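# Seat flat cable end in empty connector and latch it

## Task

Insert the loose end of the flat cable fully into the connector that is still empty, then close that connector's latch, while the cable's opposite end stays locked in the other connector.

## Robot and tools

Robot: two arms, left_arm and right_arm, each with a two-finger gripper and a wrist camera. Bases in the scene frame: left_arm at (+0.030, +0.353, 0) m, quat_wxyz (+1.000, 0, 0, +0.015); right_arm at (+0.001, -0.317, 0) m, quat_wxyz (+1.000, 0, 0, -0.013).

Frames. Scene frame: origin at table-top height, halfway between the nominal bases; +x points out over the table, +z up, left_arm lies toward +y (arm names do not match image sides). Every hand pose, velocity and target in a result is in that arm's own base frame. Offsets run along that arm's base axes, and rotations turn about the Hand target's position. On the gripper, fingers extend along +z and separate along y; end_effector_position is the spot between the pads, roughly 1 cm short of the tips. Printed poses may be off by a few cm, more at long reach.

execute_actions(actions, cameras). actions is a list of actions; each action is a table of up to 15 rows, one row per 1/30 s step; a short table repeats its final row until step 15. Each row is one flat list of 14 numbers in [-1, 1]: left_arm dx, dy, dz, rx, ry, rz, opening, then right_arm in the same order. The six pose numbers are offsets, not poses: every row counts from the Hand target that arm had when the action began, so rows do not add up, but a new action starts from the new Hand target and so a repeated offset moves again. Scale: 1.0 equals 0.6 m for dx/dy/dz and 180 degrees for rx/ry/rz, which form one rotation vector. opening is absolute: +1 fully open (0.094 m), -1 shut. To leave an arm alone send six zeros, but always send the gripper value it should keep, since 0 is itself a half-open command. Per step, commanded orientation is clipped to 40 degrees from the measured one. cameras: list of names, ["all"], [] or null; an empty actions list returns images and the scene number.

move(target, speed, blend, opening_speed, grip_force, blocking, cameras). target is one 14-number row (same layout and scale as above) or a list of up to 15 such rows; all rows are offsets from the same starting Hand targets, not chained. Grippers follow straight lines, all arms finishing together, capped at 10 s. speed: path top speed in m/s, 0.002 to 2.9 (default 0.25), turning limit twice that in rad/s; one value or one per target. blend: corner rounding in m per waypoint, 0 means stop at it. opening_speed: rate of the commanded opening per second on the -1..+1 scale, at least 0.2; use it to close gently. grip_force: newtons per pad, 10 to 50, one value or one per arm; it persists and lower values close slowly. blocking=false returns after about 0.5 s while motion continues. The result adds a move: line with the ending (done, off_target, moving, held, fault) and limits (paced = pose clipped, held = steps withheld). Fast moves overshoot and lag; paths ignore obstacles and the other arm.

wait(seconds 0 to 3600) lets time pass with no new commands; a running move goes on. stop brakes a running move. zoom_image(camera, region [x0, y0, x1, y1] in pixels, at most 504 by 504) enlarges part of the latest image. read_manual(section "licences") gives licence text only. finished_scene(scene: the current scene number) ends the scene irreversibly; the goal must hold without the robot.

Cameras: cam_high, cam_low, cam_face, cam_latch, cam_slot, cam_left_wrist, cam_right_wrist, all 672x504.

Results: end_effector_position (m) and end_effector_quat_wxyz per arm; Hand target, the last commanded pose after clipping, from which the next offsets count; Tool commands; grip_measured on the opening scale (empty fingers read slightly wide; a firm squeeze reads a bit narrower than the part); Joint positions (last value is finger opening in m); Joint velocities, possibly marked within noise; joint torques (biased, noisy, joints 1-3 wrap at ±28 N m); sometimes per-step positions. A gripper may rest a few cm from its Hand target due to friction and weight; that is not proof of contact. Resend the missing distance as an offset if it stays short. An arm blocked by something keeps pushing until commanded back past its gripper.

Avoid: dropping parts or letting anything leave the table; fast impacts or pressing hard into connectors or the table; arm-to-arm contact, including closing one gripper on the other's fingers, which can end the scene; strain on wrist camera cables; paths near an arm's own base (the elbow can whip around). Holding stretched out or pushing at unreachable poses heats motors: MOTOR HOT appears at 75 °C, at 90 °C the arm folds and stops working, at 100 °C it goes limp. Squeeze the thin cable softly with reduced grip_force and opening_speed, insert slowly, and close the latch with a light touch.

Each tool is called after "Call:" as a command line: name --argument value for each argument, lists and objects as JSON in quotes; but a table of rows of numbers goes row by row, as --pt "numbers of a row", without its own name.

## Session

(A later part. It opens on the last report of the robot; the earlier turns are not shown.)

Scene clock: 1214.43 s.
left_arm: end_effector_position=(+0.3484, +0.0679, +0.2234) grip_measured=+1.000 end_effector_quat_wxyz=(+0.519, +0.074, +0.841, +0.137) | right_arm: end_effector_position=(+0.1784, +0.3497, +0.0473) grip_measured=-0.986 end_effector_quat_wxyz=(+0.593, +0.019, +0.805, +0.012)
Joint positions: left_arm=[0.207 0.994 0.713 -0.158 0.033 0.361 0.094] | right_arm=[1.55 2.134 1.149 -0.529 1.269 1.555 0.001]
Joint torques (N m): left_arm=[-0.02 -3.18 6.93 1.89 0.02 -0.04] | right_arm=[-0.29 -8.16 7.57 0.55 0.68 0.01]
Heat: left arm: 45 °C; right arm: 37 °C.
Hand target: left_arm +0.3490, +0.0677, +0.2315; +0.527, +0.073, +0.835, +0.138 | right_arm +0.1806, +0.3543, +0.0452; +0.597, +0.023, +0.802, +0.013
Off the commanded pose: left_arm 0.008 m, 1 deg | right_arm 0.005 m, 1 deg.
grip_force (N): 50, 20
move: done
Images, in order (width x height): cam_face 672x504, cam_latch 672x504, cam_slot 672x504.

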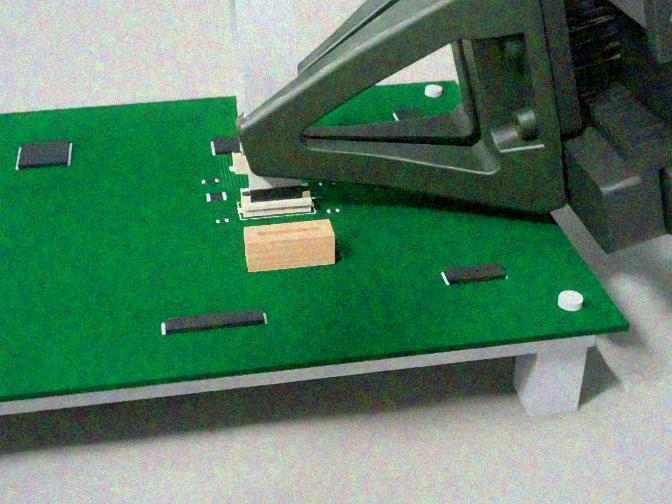

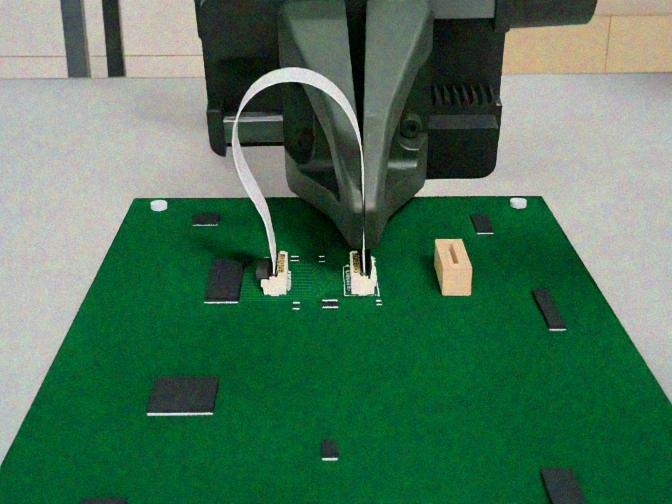

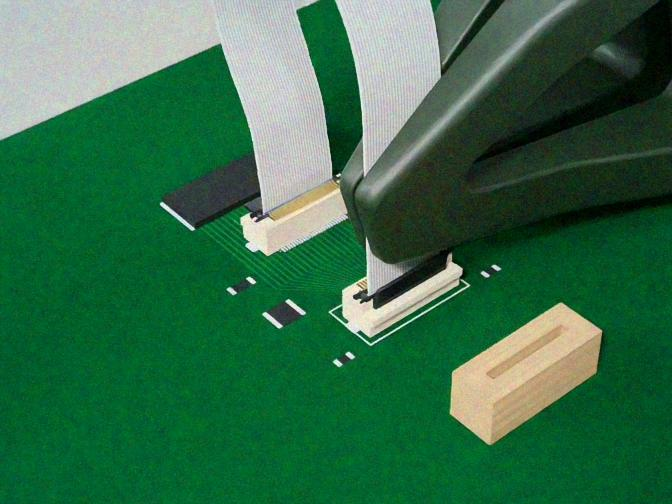

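Call:
move --target '[0,0,0,0,0,0,1,0,0,-0.003,-0.0005,0,0,-1]' --speed 0.01 --cameras '["cam_slot"]'

Call:
zoom_image --camera "cam_slot" --region '[330, 210, 470, 330]'

Scene clock: 1229.33 s.
left_arm: end_effector_position=(+0.3484, +0.0679, +0.2234) grip_measured=+1.000 end_effector_quat_wxyz=(+0.519, +0.074, +0.841, +0.137) | right_arm: end_effector_position=(+0.1787, +0.3497, +0.0473) grip_measured=-0.986 end_effector_quat_wxyz=(+0.595, +0.018, +0.804, +0.012)
Joint positions: left_arm=[0.207 0.994 0.713 -0.158 0.033 0.361 0.094] | right_arm=[1.55 2.137 1.149 -0.527 1.274 1.555 0.001]
Joint torques (N m): left_arm=[-0.01 -3.17 6.94 1.89 0.02 -0.03] | right_arm=[-0.24 -8.03 7.34 0.62 0.62 0.02]
Heat: left arm: 45 °C; right arm: 37 °C.
Hand target: left_arm +0.3490, +0.0677, +0.2315; +0.527, +0.073, +0.835, +0.138 | right_arm +0.1806, +0.3543, +0.0435; +0.597, +0.023, +0.802, +0.013
Off the commanded pose: left_arm 0.008 m, 1 deg | right_arm 0.006 m, 1 deg.
grip_force (N): 50, 20
move: done

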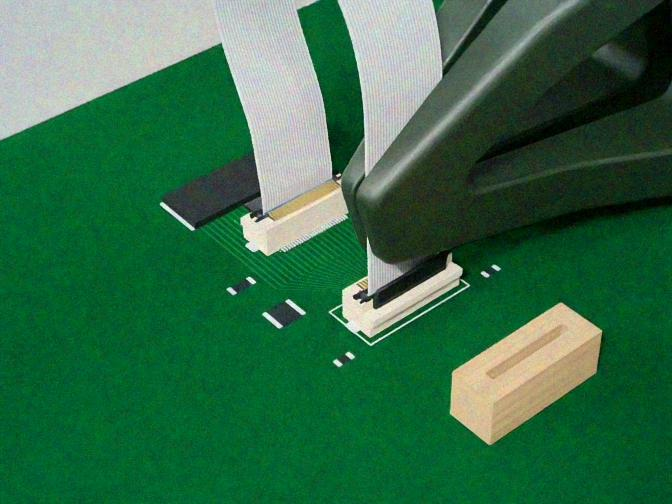

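Scaled by 3.600 from the camera's image (finer frame: 960x720).

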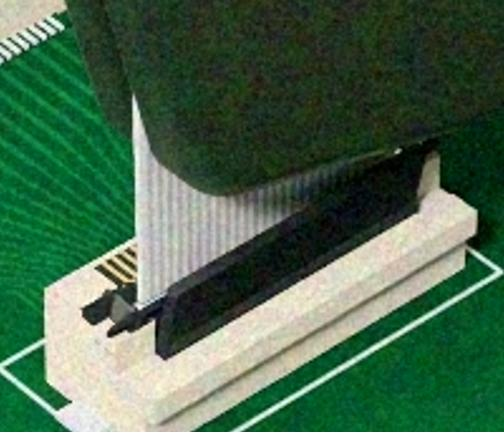

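Call:
move --target '[0,0,0,0,0,0,1,0,0,-0.004,0,0,0,-1]' --speed 0.01 --cameras '["cam_slot","cam_face","cam_latch"]'

Call:
zoom_image --camera "cam_slot" --region '[330, 210, 470, 330]'

Call:
zoom_image --camera "cam_face" --region '[230, 150, 320, 220]'

Call:
zoom_image --camera "cam_latch" --region '[340, 220, 390, 300]'

Scene clock: 1248.70 s.
left_arm: end_effector_position=(+0.3484, +0.0679, +0.2234) grip_measured=+1.000 end_effector_quat_wxyz=(+0.519, +0.074, +0.841, +0.137) | right_arm: end_effector_position=(+0.1791, +0.3496, +0.0471) grip_measured=-0.986 end_effector_quat_wxyz=(+0.598, +0.018, +0.801, +0.011)
Joint positions: left_arm=[0.207 0.994 0.713 -0.158 0.033 0.361 0.094] | right_arm=[1.55 2.142 1.149 -0.524 1.282 1.555 0.001]
Joint torques (N m): left_arm=[-0.02 -3.17 6.94 1.9 0.02 -0.04] | right_arm=[-0.42 -7.82 7.28 0.62 0.49 0.07]
Heat: left arm: 45 °C; right arm: 37 °C.
Hand target: left_arm +0.3490, +0.0677, +0.2315; +0.527, +0.073, +0.835, +0.138 | right_arm +0.1806, +0.3543, +0.0410; +0.597, +0.023, +0.802, +0.013
Off the commanded pose: left_arm 0.008 m, 1 deg | right_arm 0.008 m, 1 deg.
grip_force (N): 50, 20
move: done
Images, in order (width x height): cam_face 672x504, cam_latch 672x504, cam_slot 672x504.

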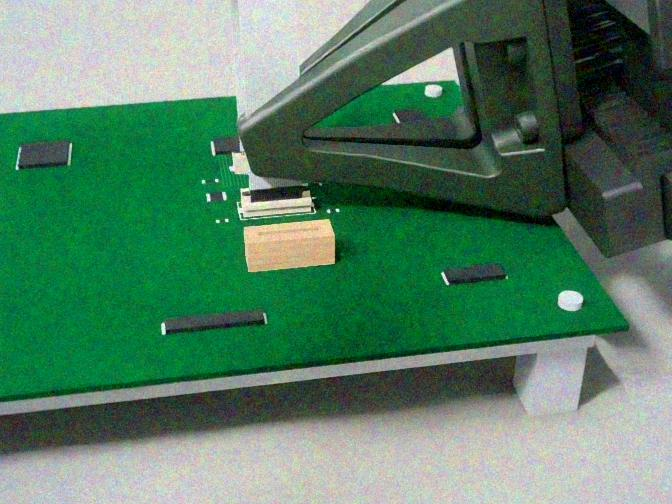

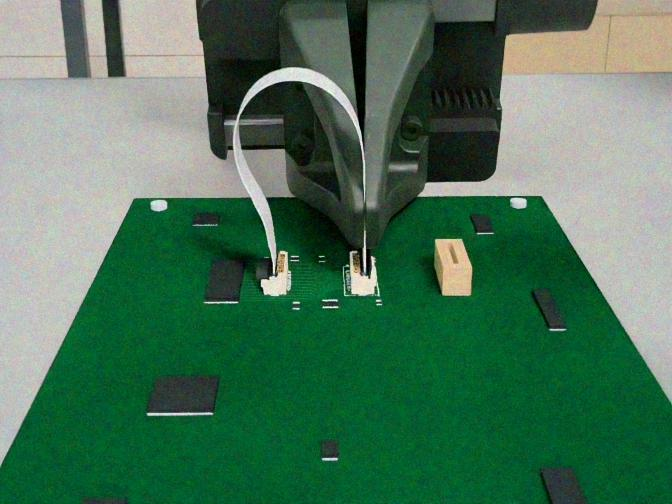

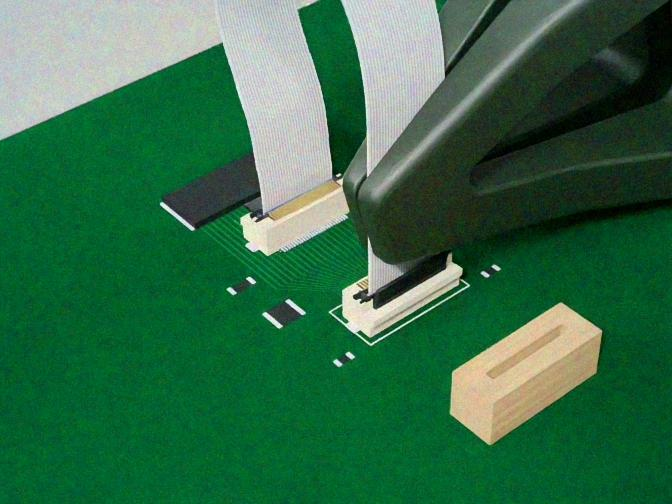

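Scaled by 3.600 from the camera's image (finer frame: 960x720).

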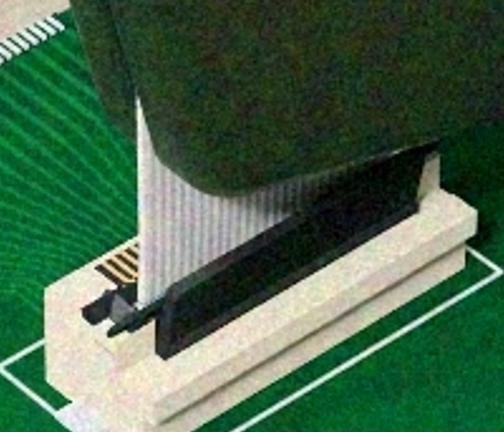

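Scaled by 5.600 from the camera's image (finer frame: 960x720).

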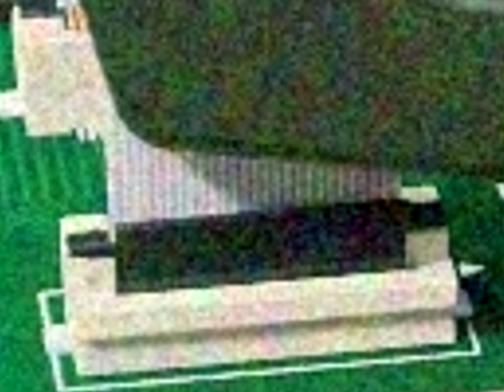

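Scaled by 6.300 from the camera's image (finer frame: 960x720).

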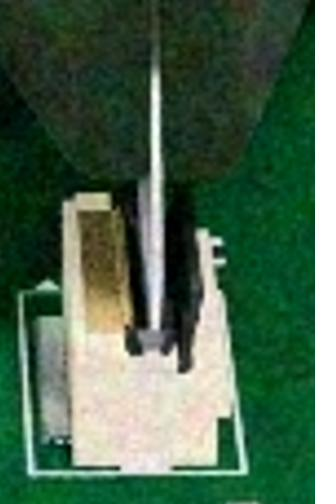

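Call:
execute_actions --actions '[]' --cameras '["cam_latch","cam_slot","cam_face"]'

Call:
zoom_image --camera "cam_latch" --region '[300, 180, 440, 300]'

Call:
zoom_image --camera "cam_slot" --region '[310, 190, 490, 330]'

Scene clock: 1285.47 s.
left_arm: end_effector_position=(+0.3484, +0.0679, +0.2234) grip_measured=+1.000 end_effector_quat_wxyz=(+0.519, +0.074, +0.841, +0.137) | right_arm: end_effector_position=(+0.1791, +0.3496, +0.0471) grip_measured=-0.986 end_effector_quat_wxyz=(+0.598, +0.018, +0.801, +0.011)
Joint positions: left_arm=[0.207 0.994 0.713 -0.158 0.033 0.361 0.094] | right_arm=[1.55 2.142 1.149 -0.524 1.282 1.555 0.001]
Joint velocities: within noise
Joint torques (N m): left_arm=[-0.01 -3.17 6.91 1.89 0.02 -0.04] | right_arm=[-0.35 -7.8 7.16 0.66 0.54 0.01]
Heat: left arm: 45 °C; right arm: 36 °C.
Hand target: left_arm +0.3490, +0.0677, +0.2315; +0.527, +0.073, +0.835, +0.138 | right_arm +0.1806, +0.3543, +0.0410; +0.597, +0.023, +0.802, +0.013
Tool commands: left_gripper/opening=+1.0 right_gripper/opening=-1.0
Off the commanded pose: left_arm 0.008 m, 1 deg | right_arm 0.008 m, 1 deg.
grip_force (N): 50, 20
Images, in order (width x height): cam_face 672x504, cam_latch 672x504, cam_slot 672x504.

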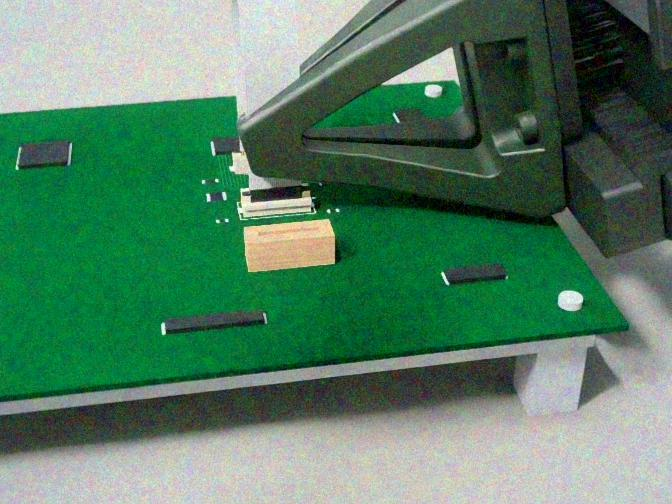

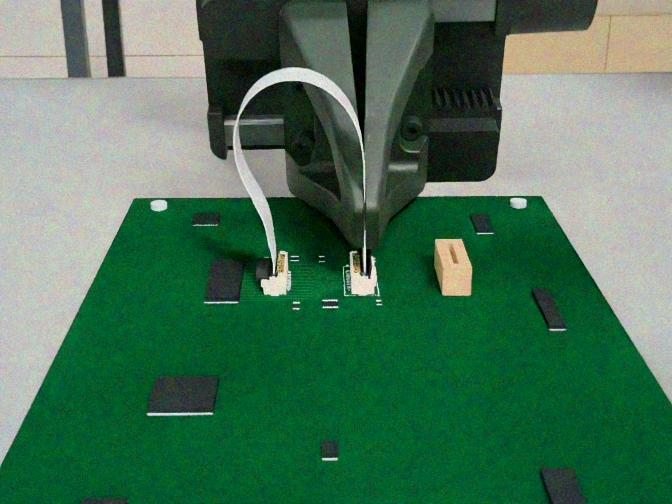

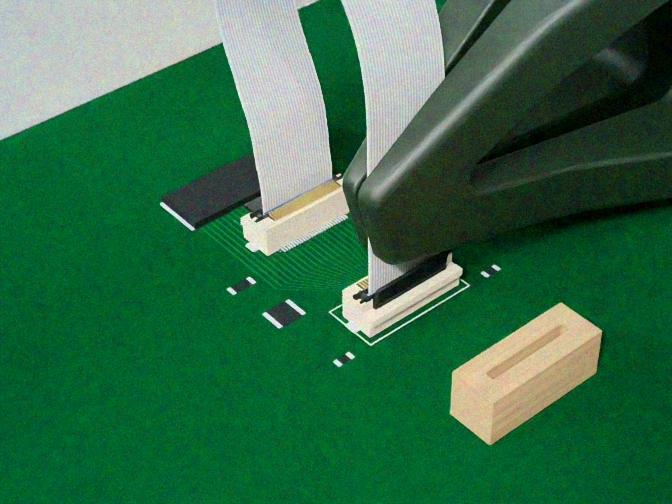

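Scaled by 3.600 from the camera's image (finer frame: 960x720).

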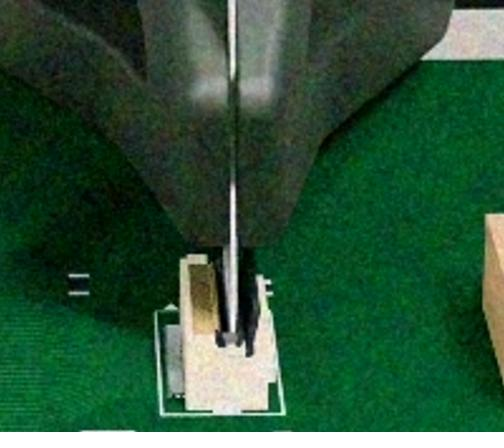

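Scaled by 2.800 from the camera's image (finer frame: 960x720).

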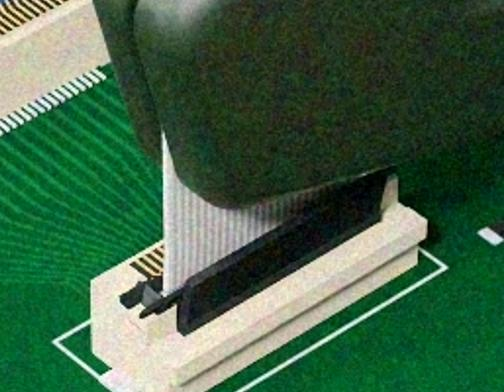

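Call:
zoom_image --camera "cam_latch" --region '[240, 230, 340, 320]'

Call:
zoom_image --camera "cam_slot" --region '[220, 160, 370, 270]'

Call:
zoom_image --camera "cam_face" --region '[200, 130, 340, 230]'

Scaled by 5.040 from the camera's image (finer frame: 960x720).

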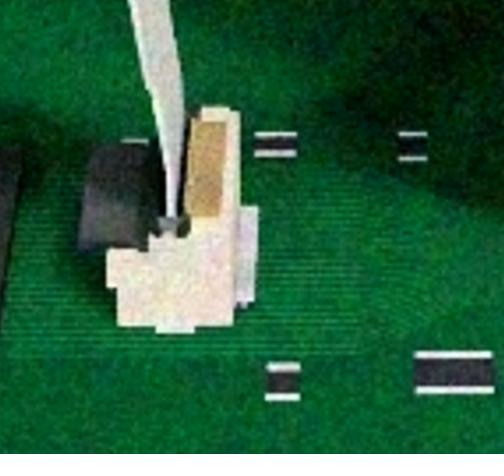

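Scaled by 3.360 from the camera's image (finer frame: 960x720).

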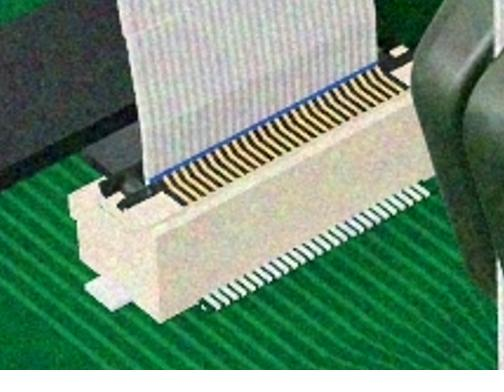

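Scaled by 3.600 from the camera's image (finer frame: 960x720).

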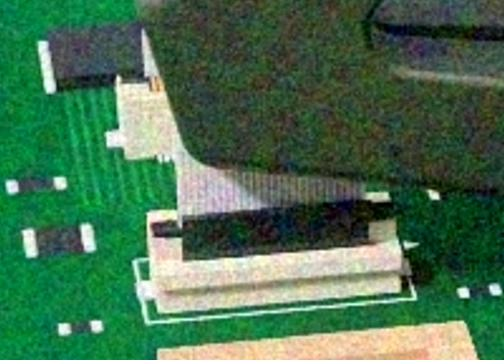

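Call:
move --pt "0 0 0 0 0 0 1 0 0.005 0.003 0 0 0 -1" --speed 0.015 --cameras '["cam_latch","cam_slot","cam_face"]'

Call:
zoom_image --camera "cam_latch" --region '[300, 180, 440, 300]'

Call:
zoom_image --camera "cam_slot" --region '[310, 190, 490, 330]'

Scene clock: 1356.83 s.
left_arm: end_effector_position=(+0.3484, +0.0679, +0.2234) grip_measured=+1.000 end_effector_quat_wxyz=(+0.519, +0.074, +0.841, +0.137) | right_arm: end_effector_position=(+0.1792, +0.3501, +0.0472) grip_measured=-0.986 end_effector_quat_wxyz=(+0.599, +0.017, +0.801, +0.009)
Joint positions: left_arm=[0.207 0.994 0.713 -0.158 0.033 0.361 0.094] | right_arm=[1.55 2.145 1.155 -0.531 1.284 1.555 0.001]
Joint torques (N m): left_arm=[-0.01 -3.17 6.93 1.89 0.02 -0.03] | right_arm=[-0.31 -8.01 8.28 0.58 0.53 0.01]
Heat: left arm: 45 °C; right arm: 36 °C.
Hand target: left_arm +0.3490, +0.0677, +0.2315; +0.527, +0.073, +0.835, +0.138 | right_arm +0.1806, +0.3573, +0.0430; +0.597, +0.023, +0.802, +0.013
Off the commanded pose: left_arm 0.008 m, 1 deg | right_arm 0.009 m, 1 deg.
grip_force (N): 50, 20
move: done
Images, in order (width x height): cam_face 672x504, cam_latch 672x504, cam_slot 672x504.

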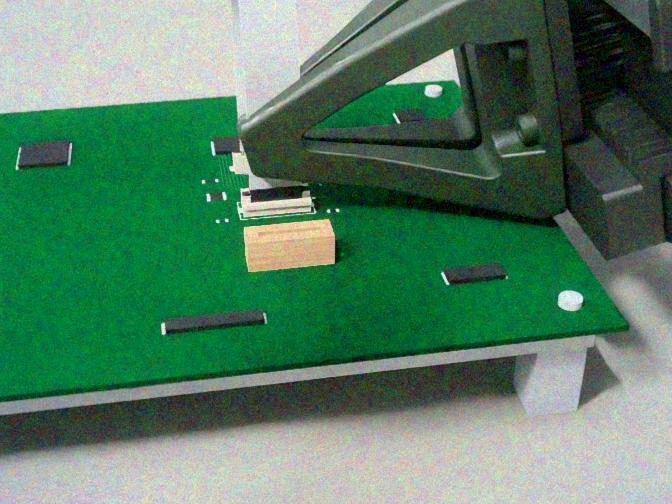

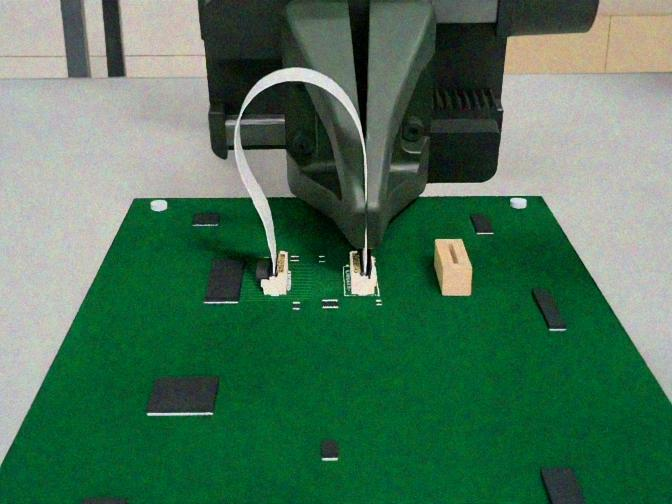

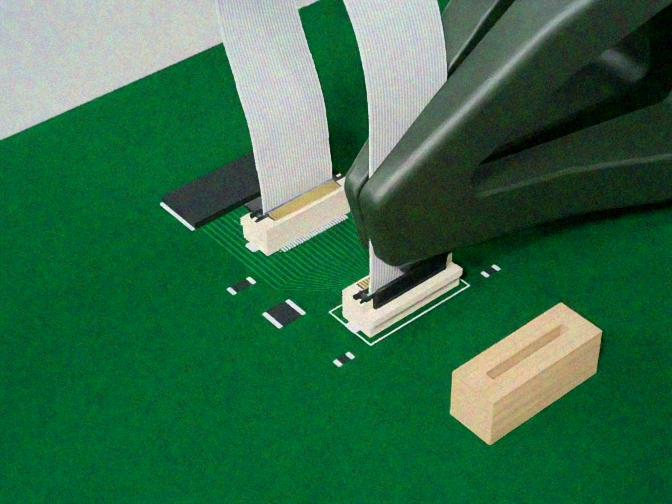

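Scaled by 3.600 from the camera's image (finer frame: 960x720).

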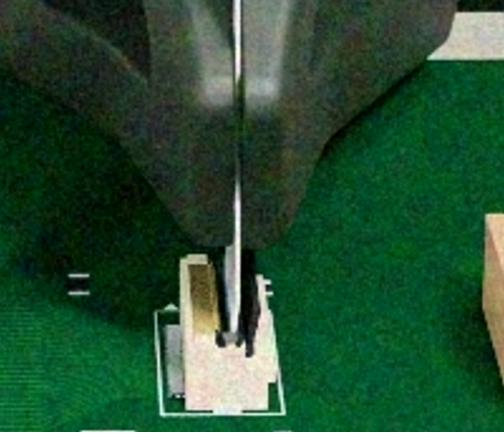

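Scaled by 2.800 from the camera's image (finer frame: 960x720).

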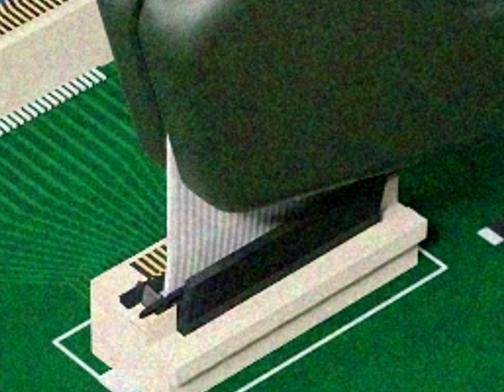

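Call:
move --pt "0 0 0 0 0 0 1 0 0.004 0.000 0 0 0 -1" --speed 0.015 --cameras '["cam_latch","cam_slot","cam_face"]'

Call:
zoom_image --camera "cam_latch" --region '[300, 180, 440, 300]'

Call:
zoom_image --camera "cam_slot" --region '[310, 190, 490, 330]'

Scene clock: 1364.53 s.
left_arm: end_effector_position=(+0.3484, +0.0679, +0.2234) grip_measured=+1.000 end_effector_quat_wxyz=(+0.519, +0.074, +0.841, +0.137) | right_arm: end_effector_position=(+0.1793, +0.3502, +0.0472) grip_measured=-0.986 end_effector_quat_wxyz=(+0.600, +0.012, +0.800, +0.003)
Joint positions: left_arm=[0.207 0.994 0.713 -0.158 0.033 0.361 0.094] | right_arm=[1.55 2.151 1.164 -0.549 1.286 1.555 0.001]
Joint torques (N m): left_arm=[-0.02 -3.18 6.93 1.89 0.02 -0.04] | right_arm=[-0.23 -7.88 8.54 0.7 0.49 0.05]
Heat: left arm: 45 °C; right arm: 36 °C.
Hand target: left_arm +0.3490, +0.0677, +0.2315; +0.527, +0.073, +0.835, +0.138 | right_arm +0.1806, +0.3597, +0.0429; +0.597, +0.023, +0.802, +0.013
Off the commanded pose: left_arm 0.008 m, 1 deg | right_arm 0.010 m, 2 deg.
grip_force (N): 50, 20
move: done
Images, in order (width x height): cam_face 672x504, cam_latch 672x504, cam_slot 672x504.

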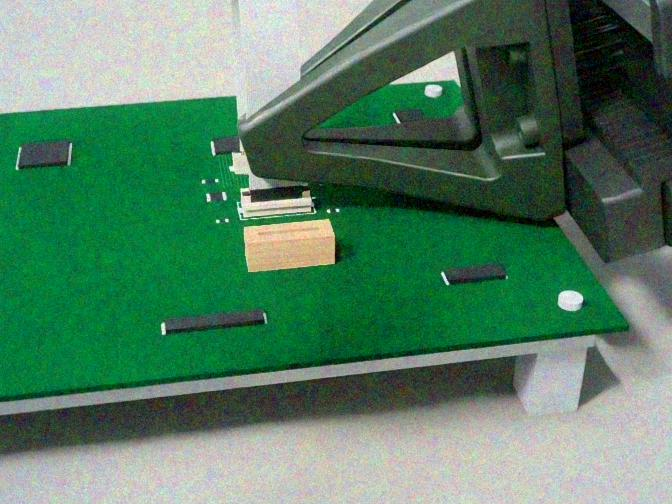

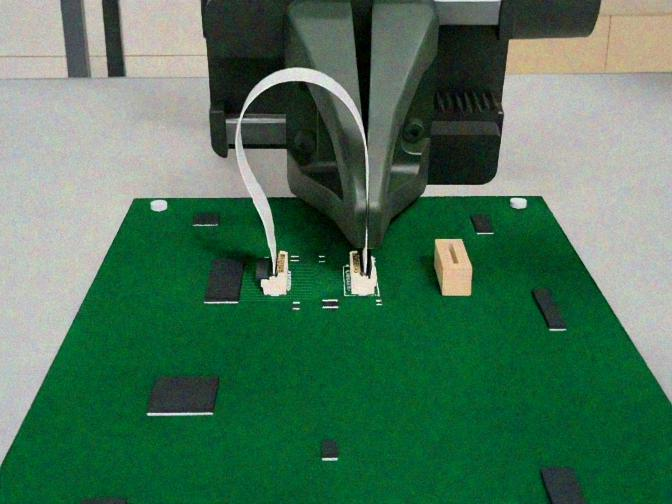

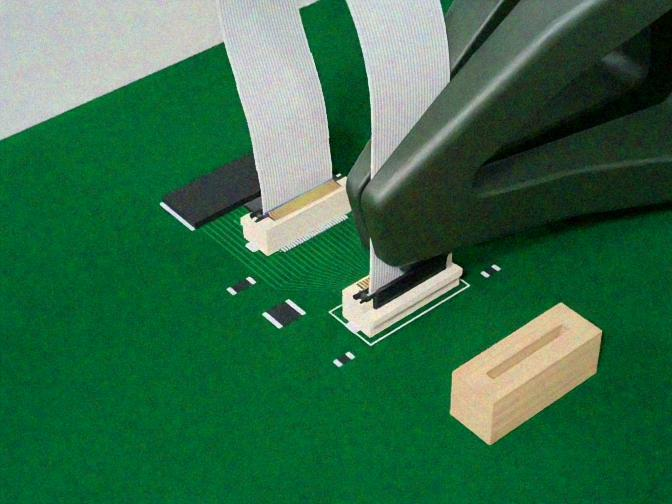

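Scaled by 3.600 from the camera's image (finer frame: 960x720).

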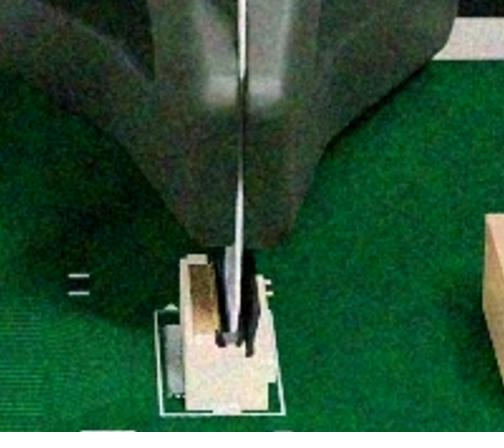

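Scaled by 2.800 from the camera's image (finer frame: 960x720).

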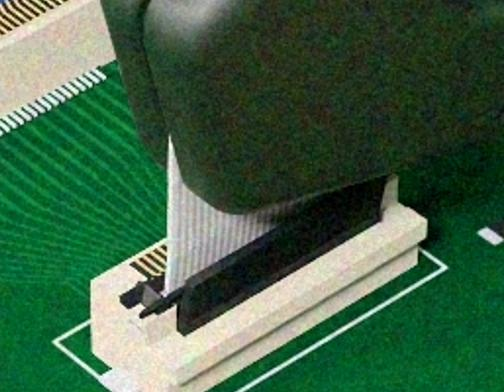

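Call:
zoom_image --camera "cam_slot" --region '[335, 245, 475, 345]'

Call:
zoom_image --camera "cam_latch" --region '[340, 235, 390, 305]'

Call:
zoom_image --camera "cam_face" --region '[230, 160, 330, 230]'

Scaled by 3.600 from the camera's image (finer frame: 960x720).

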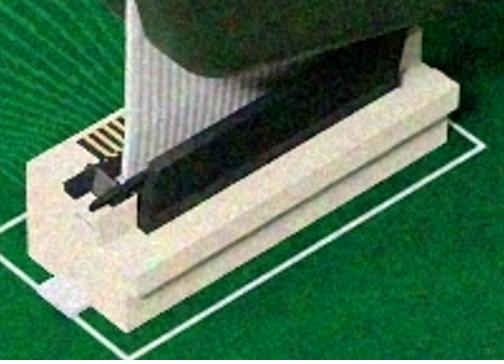

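Scaled by 7.200 from the camera's image (finer frame: 960x720).

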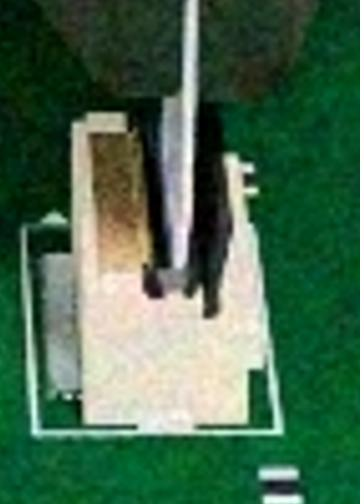

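Scaled by 5.040 from the camera's image (finer frame: 960x720).

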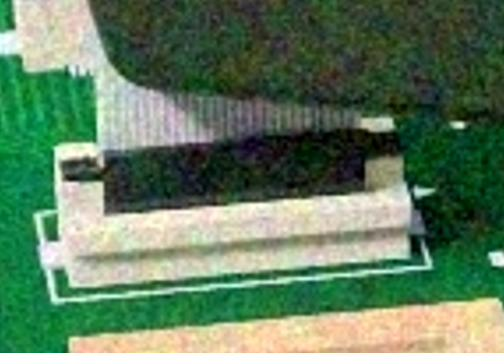

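Call:
move --pt "0 0 0 0 0 0 1 0 0.006 0.000 0 0 0 -1" --speed 0.015 --cameras '["cam_latch","cam_slot","cam_face"]'

Call:
zoom_image --camera "cam_latch" --region '[340, 235, 390, 305]'

Call:
zoom_image --camera "cam_slot" --region '[335, 245, 475, 345]'

Scene clock: 1420.30 s.
left_arm: end_effector_position=(+0.3484, +0.0679, +0.2234) grip_measured=+1.000 end_effector_quat_wxyz=(+0.519, +0.074, +0.841, +0.137) | right_arm: end_effector_position=(+0.1794, +0.3504, +0.0472) grip_measured=-0.986 end_effector_quat_wxyz=(+0.600, +0.005, +0.800, -0.006)
Joint positions: left_arm=[0.207 0.994 0.713 -0.158 0.033 0.361 0.094] | right_arm=[1.55 2.16 1.179 -0.577 1.288 1.555 0.001]
Joint torques (N m): left_arm=[-0.01 -3.17 6.94 1.89 0.02 -0.04] | right_arm=[-0.39 -7.87 9.07 0.78 0.48 0.06]
Heat: left arm: 45 °C; right arm: 36 °C.
Hand target: left_arm +0.3490, +0.0677, +0.2315; +0.527, +0.073, +0.835, +0.138 | right_arm +0.1806, +0.3633, +0.0428; +0.597, +0.023, +0.802, +0.013
Off the commanded pose: left_arm 0.008 m, 1 deg | right_arm 0.014 m, 3 deg.
grip_force (N): 50, 20
move: off_target (right_arm)
Images, in order (width x height): cam_face 672x504, cam_latch 672x504, cam_slot 672x504.

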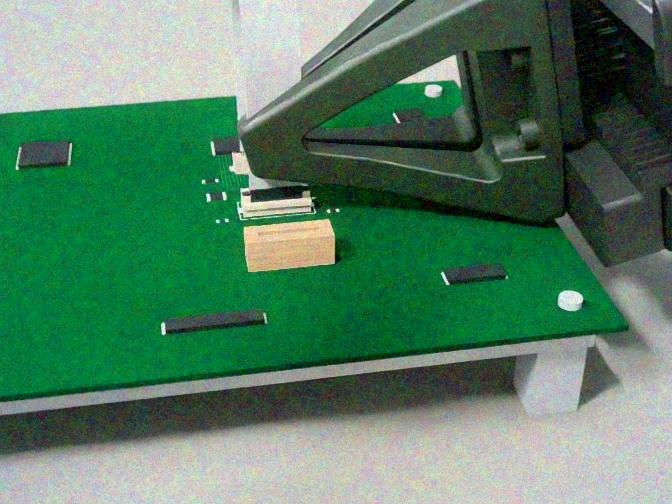

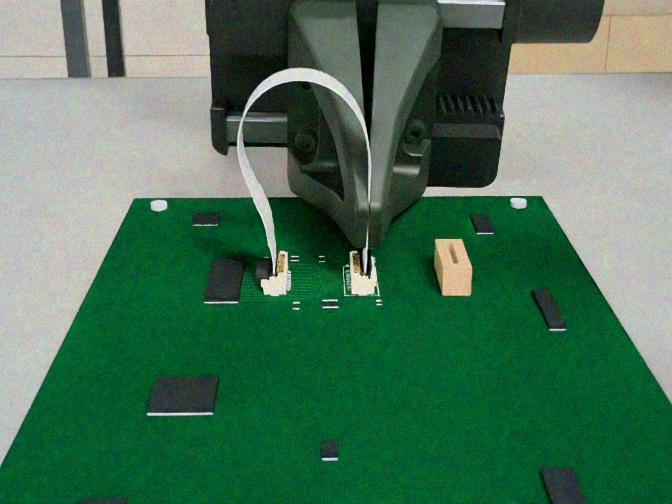

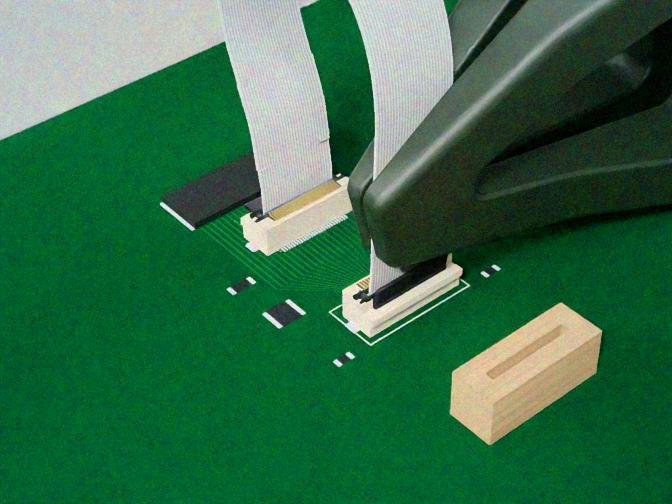

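Scaled by 7.200 from the camera's image (finer frame: 960x720).

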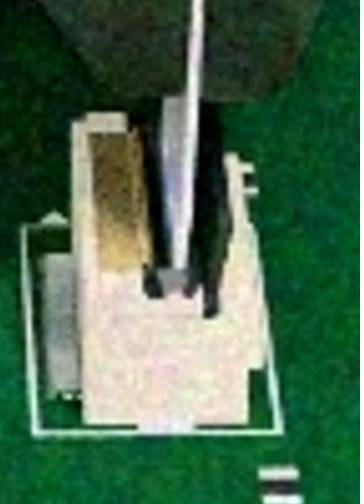

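Scaled by 3.600 from the camera's image (finer frame: 960x720).

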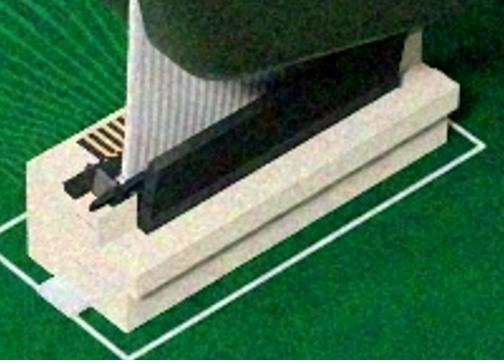

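Call:
move --pt "0 0 0 0 0 0 1 0 -0.013 0.005 0 0 0 -1" --speed 0.02 --cameras '["cam_latch"]'

Call:
zoom_image --camera "cam_latch" --region '[300, 180, 440, 300]'

Scene clock: 1611.10 s.
left_arm: end_effector_position=(+0.3484, +0.0679, +0.2234) grip_measured=+1.000 end_effector_quat_wxyz=(+0.519, +0.074, +0.841, +0.137) | right_arm: end_effector_position=(+0.1794, +0.3504, +0.0472) grip_measured=-0.986 end_effector_quat_wxyz=(+0.600, +0.005, +0.800, -0.006)
Joint positions: left_arm=[0.207 0.994 0.713 -0.158 0.033 0.361 0.094] | right_arm=[1.55 2.16 1.179 -0.577 1.288 1.555 0.001]
Joint torques (N m): left_arm=[-0.02 -3.17 6.91 1.9 0.02 -0.04] | right_arm=[-0.35 -10.3 5.76 0.84 0.5 0.11]
Heat: left arm: 45 °C; right arm: 37 °C.
Hand target: left_arm +0.3490, +0.0677, +0.2315; +0.527, +0.073, +0.835, +0.138 | right_arm +0.1806, +0.3554, +0.0458; +0.597, +0.023, +0.802, +0.013
Off the commanded pose: left_arm 0.008 m, 1 deg | right_arm 0.005 m, 3 deg.
grip_force (N): 50, 20
move: off_target (right_arm)

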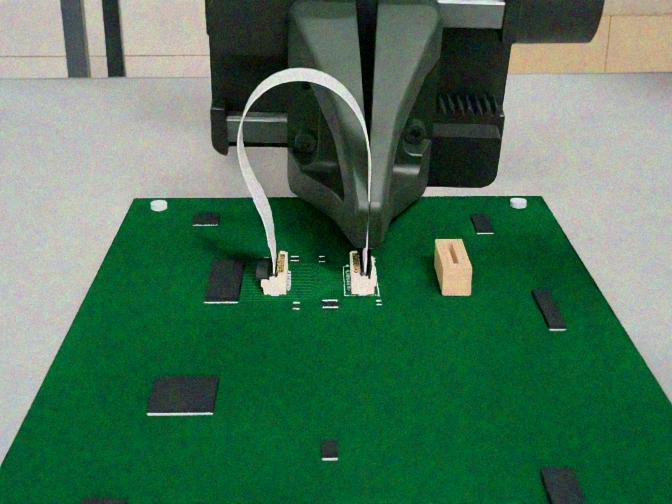

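Scaled by 3.600 from the camera's image (finer frame: 960x720).

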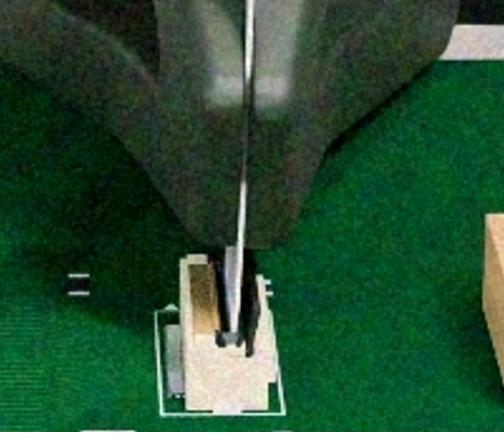

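Call:
move --pt "0 0 0 0 0 0 1 0 0 0 0 0 0 -0.93" --opening_speed 0.2 --cameras '["cam_latch","cam_slot"]'

Call:
zoom_image --camera "cam_latch" --region '[300, 180, 440, 300]'

Call:
zoom_image --camera "cam_slot" --region '[335, 245, 475, 345]'

Scene clock: 1623.63 s.
left_arm: end_effector_position=(+0.3484, +0.0679, +0.2234) grip_measured=+1.000 end_effector_quat_wxyz=(+0.519, +0.074, +0.841, +0.137) | right_arm: end_effector_position=(+0.1794, +0.3521, +0.0471) grip_measured=-0.931 end_effector_quat_wxyz=(+0.600, +0.010, +0.800, -0.001)
Joint positions: left_arm=[0.207 0.994 0.713 -0.158 0.033 0.361 0.094] | right_arm=[1.55 2.16 1.179 -0.563 1.287 1.555 0.003]
Joint torques (N m): left_arm=[-0.01 -3.17 6.93 1.89 0.01 -0.04] | right_arm=[-0.31 -10.18 5.56 0.8 0.49 0.09]
Heat: left arm: 45 °C; right arm: 38 °C.
Hand target: left_arm +0.3490, +0.0677, +0.2315; +0.527, +0.073, +0.835, +0.138 | right_arm +0.1806, +0.3554, +0.0458; +0.597, +0.023, +0.802, +0.013
Off the commanded pose: left_arm 0.008 m, 1 deg | right_arm 0.004 m, 2 deg.
grip_force (N): 50, 20
move: done

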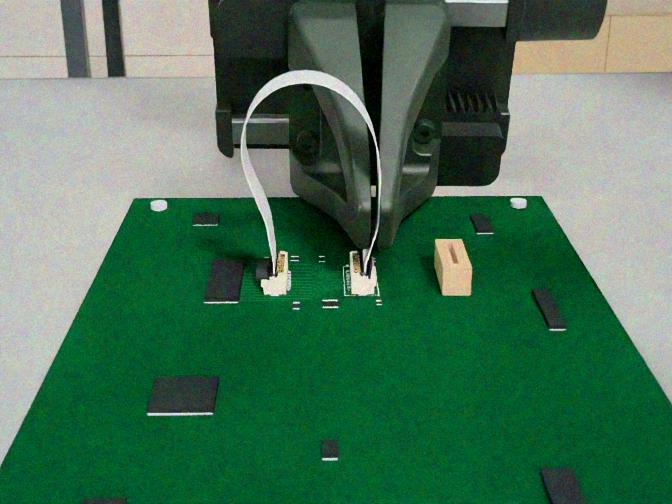

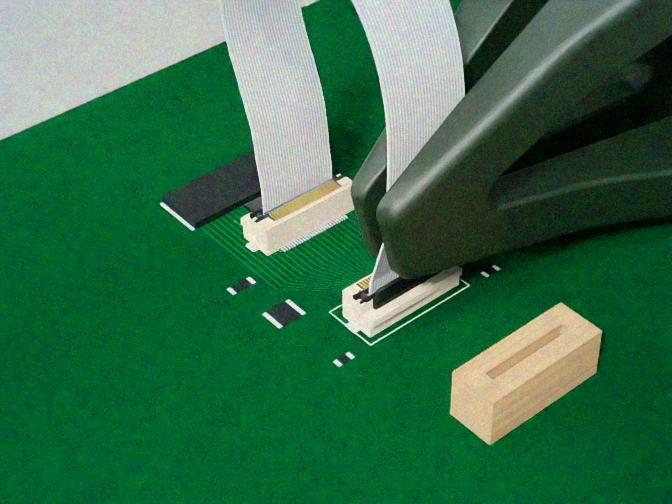

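Scaled by 3.600 from the camera's image (finer frame: 960x720).

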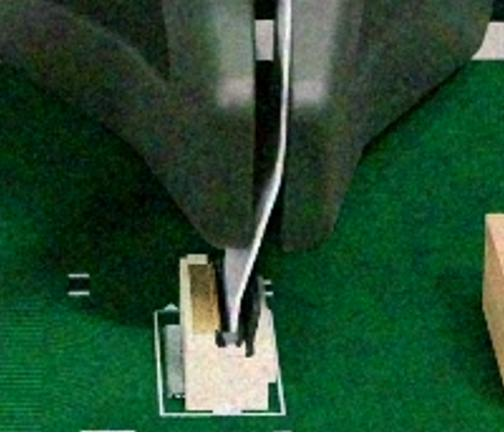

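Scaled by 3.600 from the camera's image (finer frame: 960x720).

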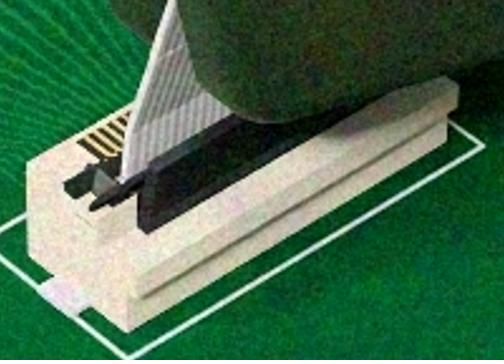

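Call:
move --pt "0 0 0 0 0 0 1 0 0 0 0 0 0 -0.86" --opening_speed 0.2 --cameras '["cam_latch","cam_slot","cam_face"]'

Call:
zoom_image --camera "cam_latch" --region '[300, 180, 440, 300]'

Call:
zoom_image --camera "cam_slot" --region '[335, 245, 475, 345]'

Scene clock: 1671.53 s.
left_arm: end_effector_position=(+0.3484, +0.0679, +0.2234) grip_measured=+1.000 end_effector_quat_wxyz=(+0.519, +0.074, +0.841, +0.137) | right_arm: end_effector_position=(+0.1794, +0.3536, +0.0470) grip_measured=-0.862 end_effector_quat_wxyz=(+0.600, +0.013, +0.800, +0.004)
Joint positions: left_arm=[0.207 0.994 0.713 -0.158 0.033 0.361 0.094] | right_arm=[1.55 2.16 1.179 -0.551 1.286 1.555 0.007]
Joint torques (N m): left_arm=[-0.02 -3.15 6.91 1.9 0.02 -0.04] | right_arm=[-0.27 -10.29 5.59 0.68 0.49 0.04]
Heat: left arm: 45 °C; right arm: 38 °C.
Hand target: left_arm +0.3490, +0.0677, +0.2315; +0.527, +0.073, +0.835, +0.138 | right_arm +0.1806, +0.3554, +0.0458; +0.597, +0.023, +0.802, +0.013
Off the commanded pose: left_arm 0.008 m, 1 deg | right_arm 0.002 m, 1 deg.
grip_force (N): 50, 20
move: done
Images, in order (width x height): cam_face 672x504, cam_latch 672x504, cam_slot 672x504.

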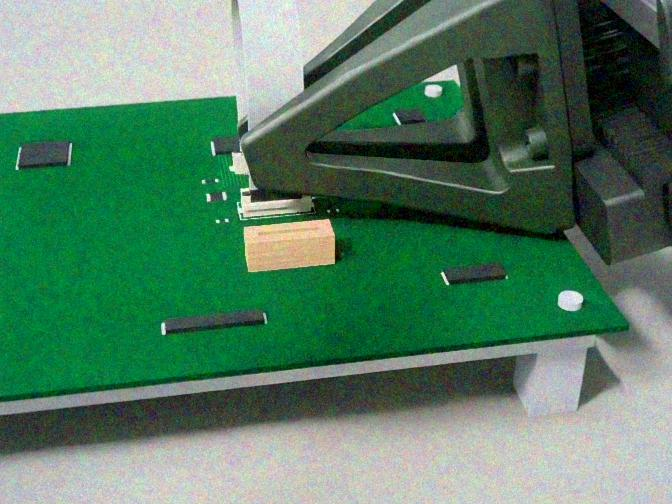

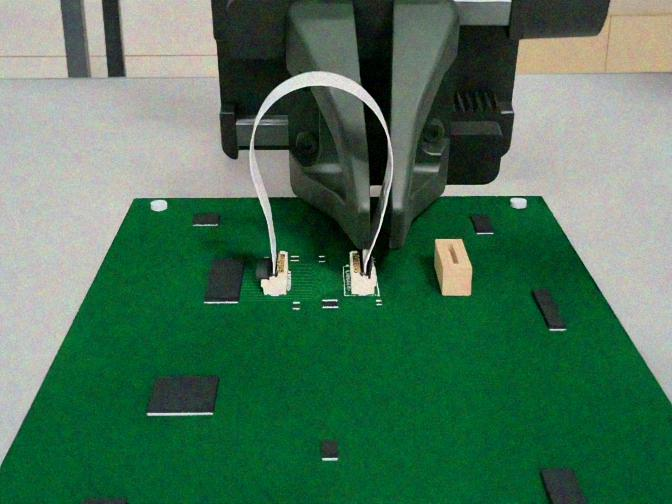

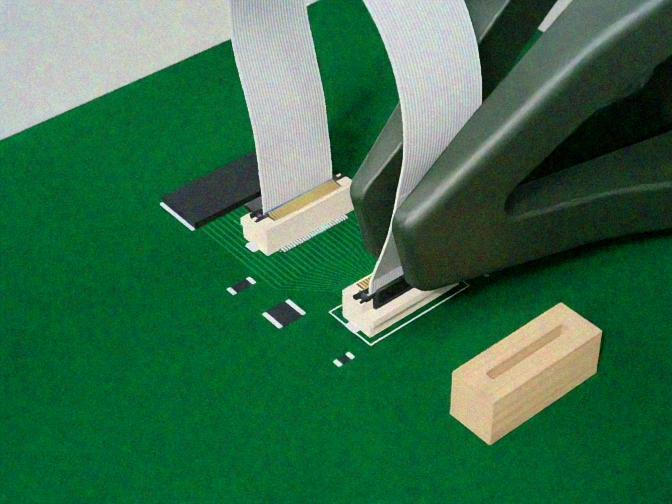

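Scaled by 3.600 from the camera's image (finer frame: 960x720).

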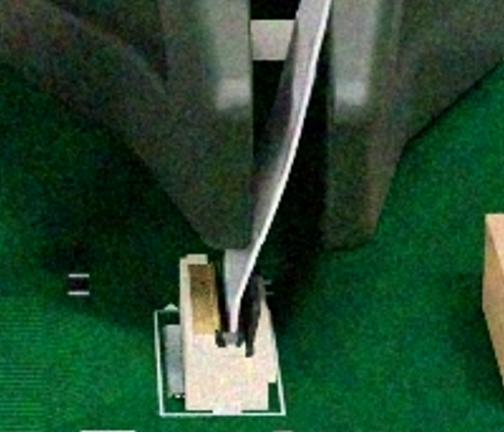

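Scaled by 3.600 from the camera's image (finer frame: 960x720).

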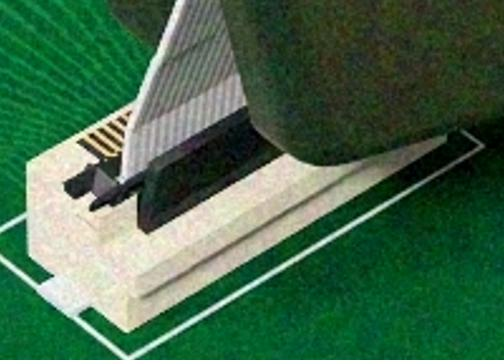

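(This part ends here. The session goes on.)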